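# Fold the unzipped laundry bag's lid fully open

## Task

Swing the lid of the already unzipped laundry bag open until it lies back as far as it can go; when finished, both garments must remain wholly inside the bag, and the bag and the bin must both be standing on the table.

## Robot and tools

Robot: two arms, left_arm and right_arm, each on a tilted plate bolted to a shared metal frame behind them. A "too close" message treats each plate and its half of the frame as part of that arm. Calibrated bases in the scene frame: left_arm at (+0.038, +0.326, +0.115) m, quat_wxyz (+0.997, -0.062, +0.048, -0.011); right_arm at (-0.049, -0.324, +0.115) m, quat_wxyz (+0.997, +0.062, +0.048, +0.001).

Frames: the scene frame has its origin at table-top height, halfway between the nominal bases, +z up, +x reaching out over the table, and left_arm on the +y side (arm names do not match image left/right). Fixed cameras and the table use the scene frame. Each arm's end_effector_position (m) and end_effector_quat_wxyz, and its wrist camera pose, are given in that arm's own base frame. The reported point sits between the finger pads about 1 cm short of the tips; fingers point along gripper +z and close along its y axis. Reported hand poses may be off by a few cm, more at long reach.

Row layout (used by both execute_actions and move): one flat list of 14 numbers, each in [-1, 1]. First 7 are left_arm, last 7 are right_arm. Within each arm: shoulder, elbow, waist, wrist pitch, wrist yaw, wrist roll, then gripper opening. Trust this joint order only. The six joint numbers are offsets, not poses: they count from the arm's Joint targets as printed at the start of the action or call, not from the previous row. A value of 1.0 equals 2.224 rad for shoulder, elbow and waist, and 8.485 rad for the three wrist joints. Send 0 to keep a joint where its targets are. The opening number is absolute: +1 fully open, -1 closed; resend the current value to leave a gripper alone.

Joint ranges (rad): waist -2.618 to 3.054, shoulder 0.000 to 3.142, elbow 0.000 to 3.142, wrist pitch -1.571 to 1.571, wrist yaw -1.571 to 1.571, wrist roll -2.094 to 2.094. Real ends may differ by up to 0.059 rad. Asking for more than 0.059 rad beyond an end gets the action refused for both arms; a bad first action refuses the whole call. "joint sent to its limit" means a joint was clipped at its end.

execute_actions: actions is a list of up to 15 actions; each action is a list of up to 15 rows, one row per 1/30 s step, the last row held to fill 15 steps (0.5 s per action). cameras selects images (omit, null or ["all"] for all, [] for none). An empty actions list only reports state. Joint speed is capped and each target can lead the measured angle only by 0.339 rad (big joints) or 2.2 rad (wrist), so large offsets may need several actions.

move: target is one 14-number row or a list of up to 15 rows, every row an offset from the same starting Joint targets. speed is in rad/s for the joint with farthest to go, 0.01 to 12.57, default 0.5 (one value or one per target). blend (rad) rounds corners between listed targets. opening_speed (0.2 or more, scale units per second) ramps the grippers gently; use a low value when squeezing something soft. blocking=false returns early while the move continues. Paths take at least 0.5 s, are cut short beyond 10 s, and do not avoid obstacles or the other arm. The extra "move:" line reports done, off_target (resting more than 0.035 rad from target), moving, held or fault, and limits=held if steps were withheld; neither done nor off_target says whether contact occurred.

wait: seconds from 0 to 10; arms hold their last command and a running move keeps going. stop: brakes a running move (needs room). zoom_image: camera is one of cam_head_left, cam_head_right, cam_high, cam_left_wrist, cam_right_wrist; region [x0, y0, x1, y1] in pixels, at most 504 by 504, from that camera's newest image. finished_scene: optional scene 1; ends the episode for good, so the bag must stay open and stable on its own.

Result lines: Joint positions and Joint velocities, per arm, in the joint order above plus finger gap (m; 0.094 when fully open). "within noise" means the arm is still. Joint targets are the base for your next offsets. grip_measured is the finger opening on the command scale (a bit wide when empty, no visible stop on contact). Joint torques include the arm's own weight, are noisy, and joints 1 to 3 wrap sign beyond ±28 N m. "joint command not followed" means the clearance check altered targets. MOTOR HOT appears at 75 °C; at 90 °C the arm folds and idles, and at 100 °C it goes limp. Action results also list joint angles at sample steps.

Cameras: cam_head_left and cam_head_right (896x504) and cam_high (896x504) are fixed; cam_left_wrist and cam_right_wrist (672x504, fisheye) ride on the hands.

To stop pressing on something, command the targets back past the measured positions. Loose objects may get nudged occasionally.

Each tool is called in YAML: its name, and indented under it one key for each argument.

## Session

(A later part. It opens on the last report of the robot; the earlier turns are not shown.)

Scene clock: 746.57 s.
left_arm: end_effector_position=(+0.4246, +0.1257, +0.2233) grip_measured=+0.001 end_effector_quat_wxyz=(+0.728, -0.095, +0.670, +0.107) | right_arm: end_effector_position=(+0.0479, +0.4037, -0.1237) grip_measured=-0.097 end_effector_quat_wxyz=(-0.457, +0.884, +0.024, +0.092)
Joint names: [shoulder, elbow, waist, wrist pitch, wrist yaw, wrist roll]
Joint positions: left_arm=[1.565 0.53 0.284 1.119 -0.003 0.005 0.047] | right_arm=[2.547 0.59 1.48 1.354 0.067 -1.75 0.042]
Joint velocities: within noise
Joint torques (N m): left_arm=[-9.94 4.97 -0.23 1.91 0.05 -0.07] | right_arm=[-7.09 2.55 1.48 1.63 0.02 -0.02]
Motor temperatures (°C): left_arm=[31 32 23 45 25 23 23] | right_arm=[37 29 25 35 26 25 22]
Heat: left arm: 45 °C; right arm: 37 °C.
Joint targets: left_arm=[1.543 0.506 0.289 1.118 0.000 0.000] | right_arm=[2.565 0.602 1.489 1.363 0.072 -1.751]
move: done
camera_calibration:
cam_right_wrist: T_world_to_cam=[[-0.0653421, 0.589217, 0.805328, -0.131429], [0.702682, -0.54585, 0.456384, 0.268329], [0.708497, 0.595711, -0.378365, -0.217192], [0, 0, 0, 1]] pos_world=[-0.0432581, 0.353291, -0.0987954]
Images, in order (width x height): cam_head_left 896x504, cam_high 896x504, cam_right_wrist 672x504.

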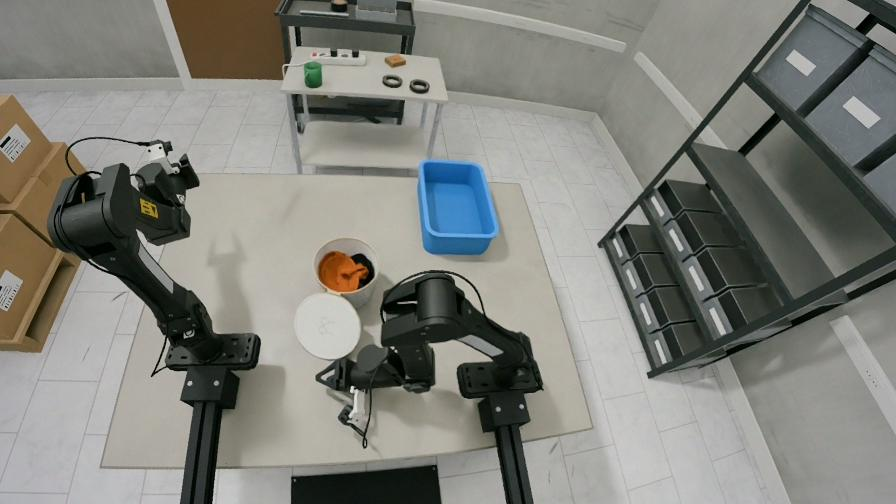

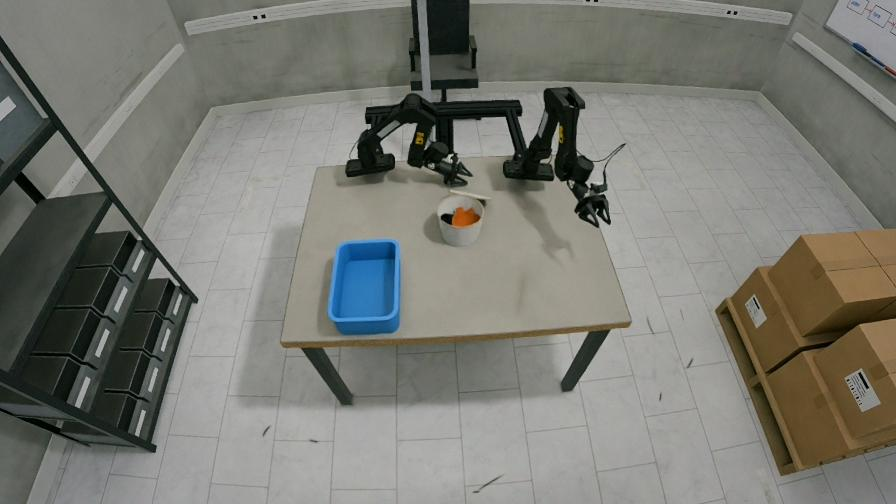

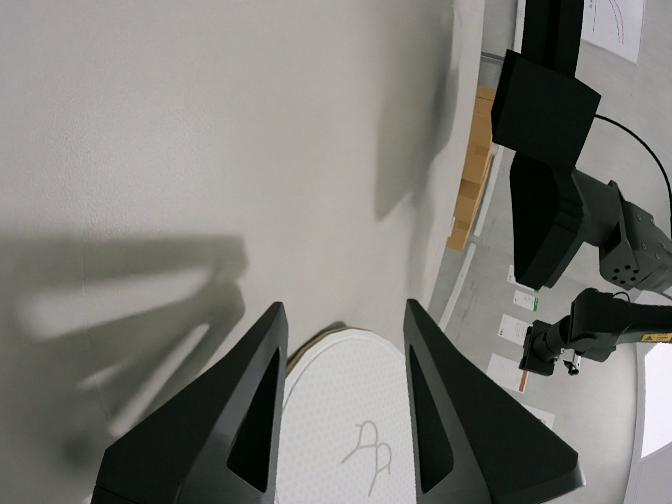

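move:
  target:
    - [0,0,0,0,0,0,0,0,0,0.05,0,0,0,-0.1]
    - [0,0,0,0,0,0,0,-0.22,-0.03,0.05,-0.02,0,0.1,-0.1]
  speed: 0.5
  blend: 0.05
  cameras: ["cam_right_wrist","cam_high","cam_head_left"]

zoom_image:
  camera: "cam_head_left"
  region: [260, 210, 440, 390]

zoom_image:
  camera: "cam_high"
  region: [370, 140, 530, 270]

Scene clock: 760.53 s.
left_arm: end_effector_position=(+0.4246, +0.1257, +0.2233) grip_measured=+0.001 end_effector_quat_wxyz=(+0.728, -0.095, +0.670, +0.107) | right_arm: end_effector_position=(-0.0008, +0.4510, +0.0162) grip_measured=-0.097 end_effector_quat_wxyz=(-0.548, +0.773, -0.273, -0.164)
Joint names: [shoulder, elbow, waist, wrist pitch, wrist yaw, wrist roll]
Joint positions: left_arm=[1.565 0.53 0.284 1.119 -0.003 0.005 0.047] | right_arm=[2.103 0.549 1.599 1.2 0.073 -0.914 0.042]
Joint velocities: within noise
Joint torques (N m): left_arm=[-9.77 5.14 -0.28 1.89 0.09 -0.08] | right_arm=[-9.7 2.69 0.7 1.58 -0.04 0.07]
Motor temperatures (°C): left_arm=[31 32 23 45 25 23 23] | right_arm=[38 29 25 35 26 25 22]
Heat: left arm: 45 °C; right arm: 38 °C.
Joint targets: left_arm=[1.543 0.506 0.289 1.118 0.000 0.000] | right_arm=[2.076 0.535 1.600 1.193 0.071 -0.903]
move: done
camera_calibration:
cam_right_wrist: T_world_to_cam=[[0.649119, 0.248173, 0.719065, -0.119365], [0.584205, -0.768052, -0.262298, 0.376265], [0.487184, 0.590344, -0.643541, -0.151446], [0, 0, 0, 1]] pos_world=[-0.0685521, 0.408019, 0.087063]
Images, in order (width x height): cam_head_left 896x504, cam_high 896x504, cam_right_wrist 672x504.

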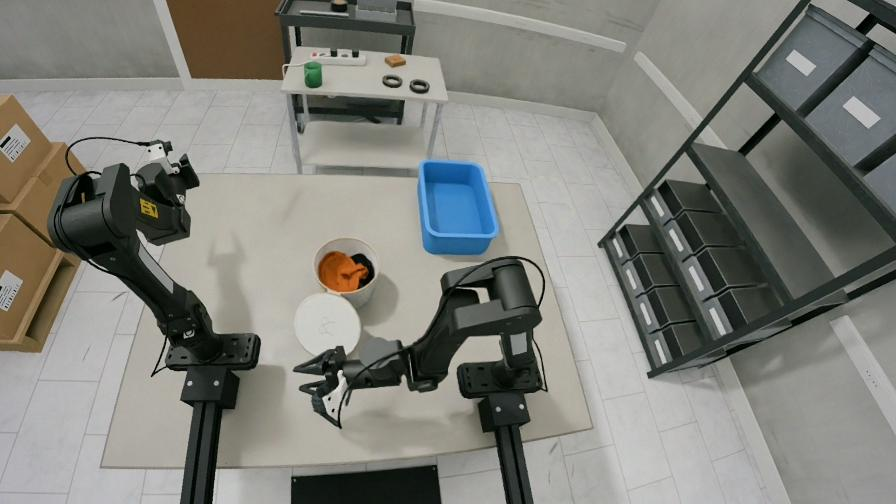

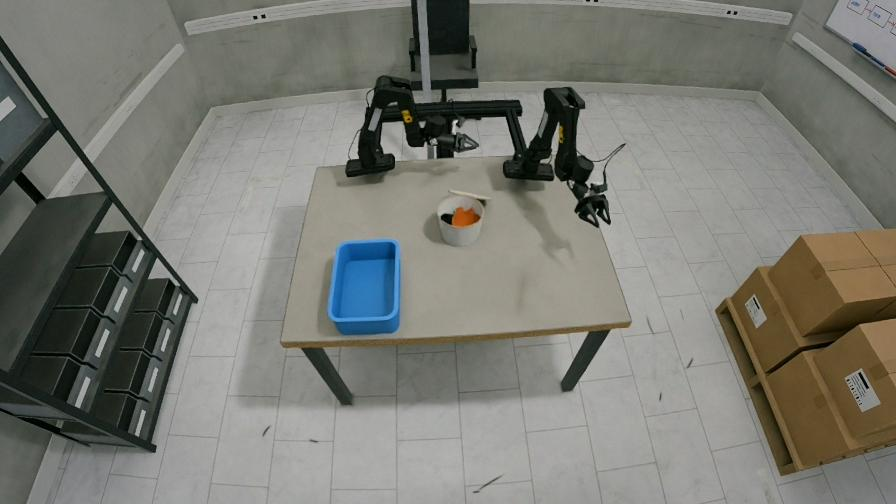

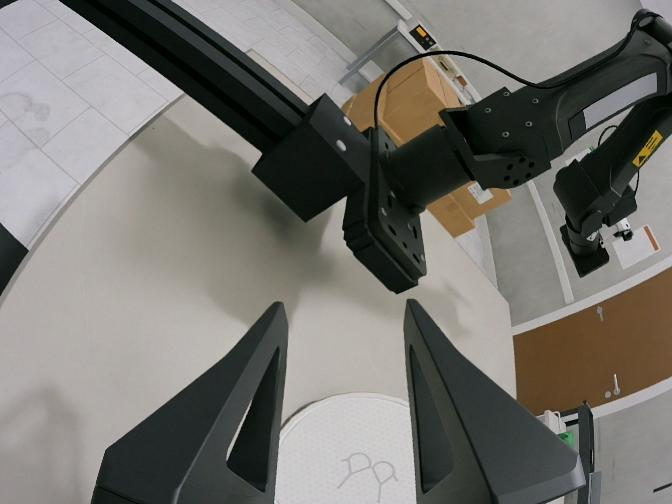

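Scaled by 2.800 from the camera's 896x504 image, which has a finer 1280x720 frame.

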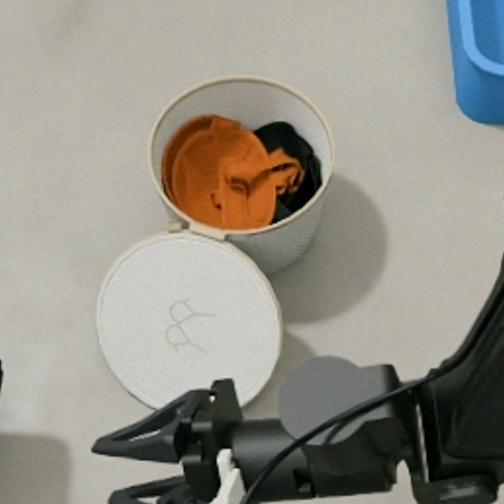

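Scaled by 3.150 from the camera's 896x504 image, which has a finer 1280x720 frame.

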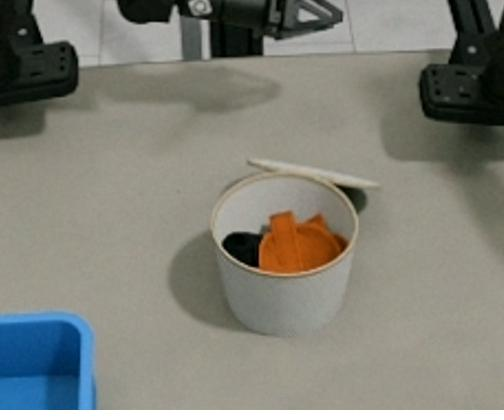

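finished_scene:

The scene is finished: the task was done.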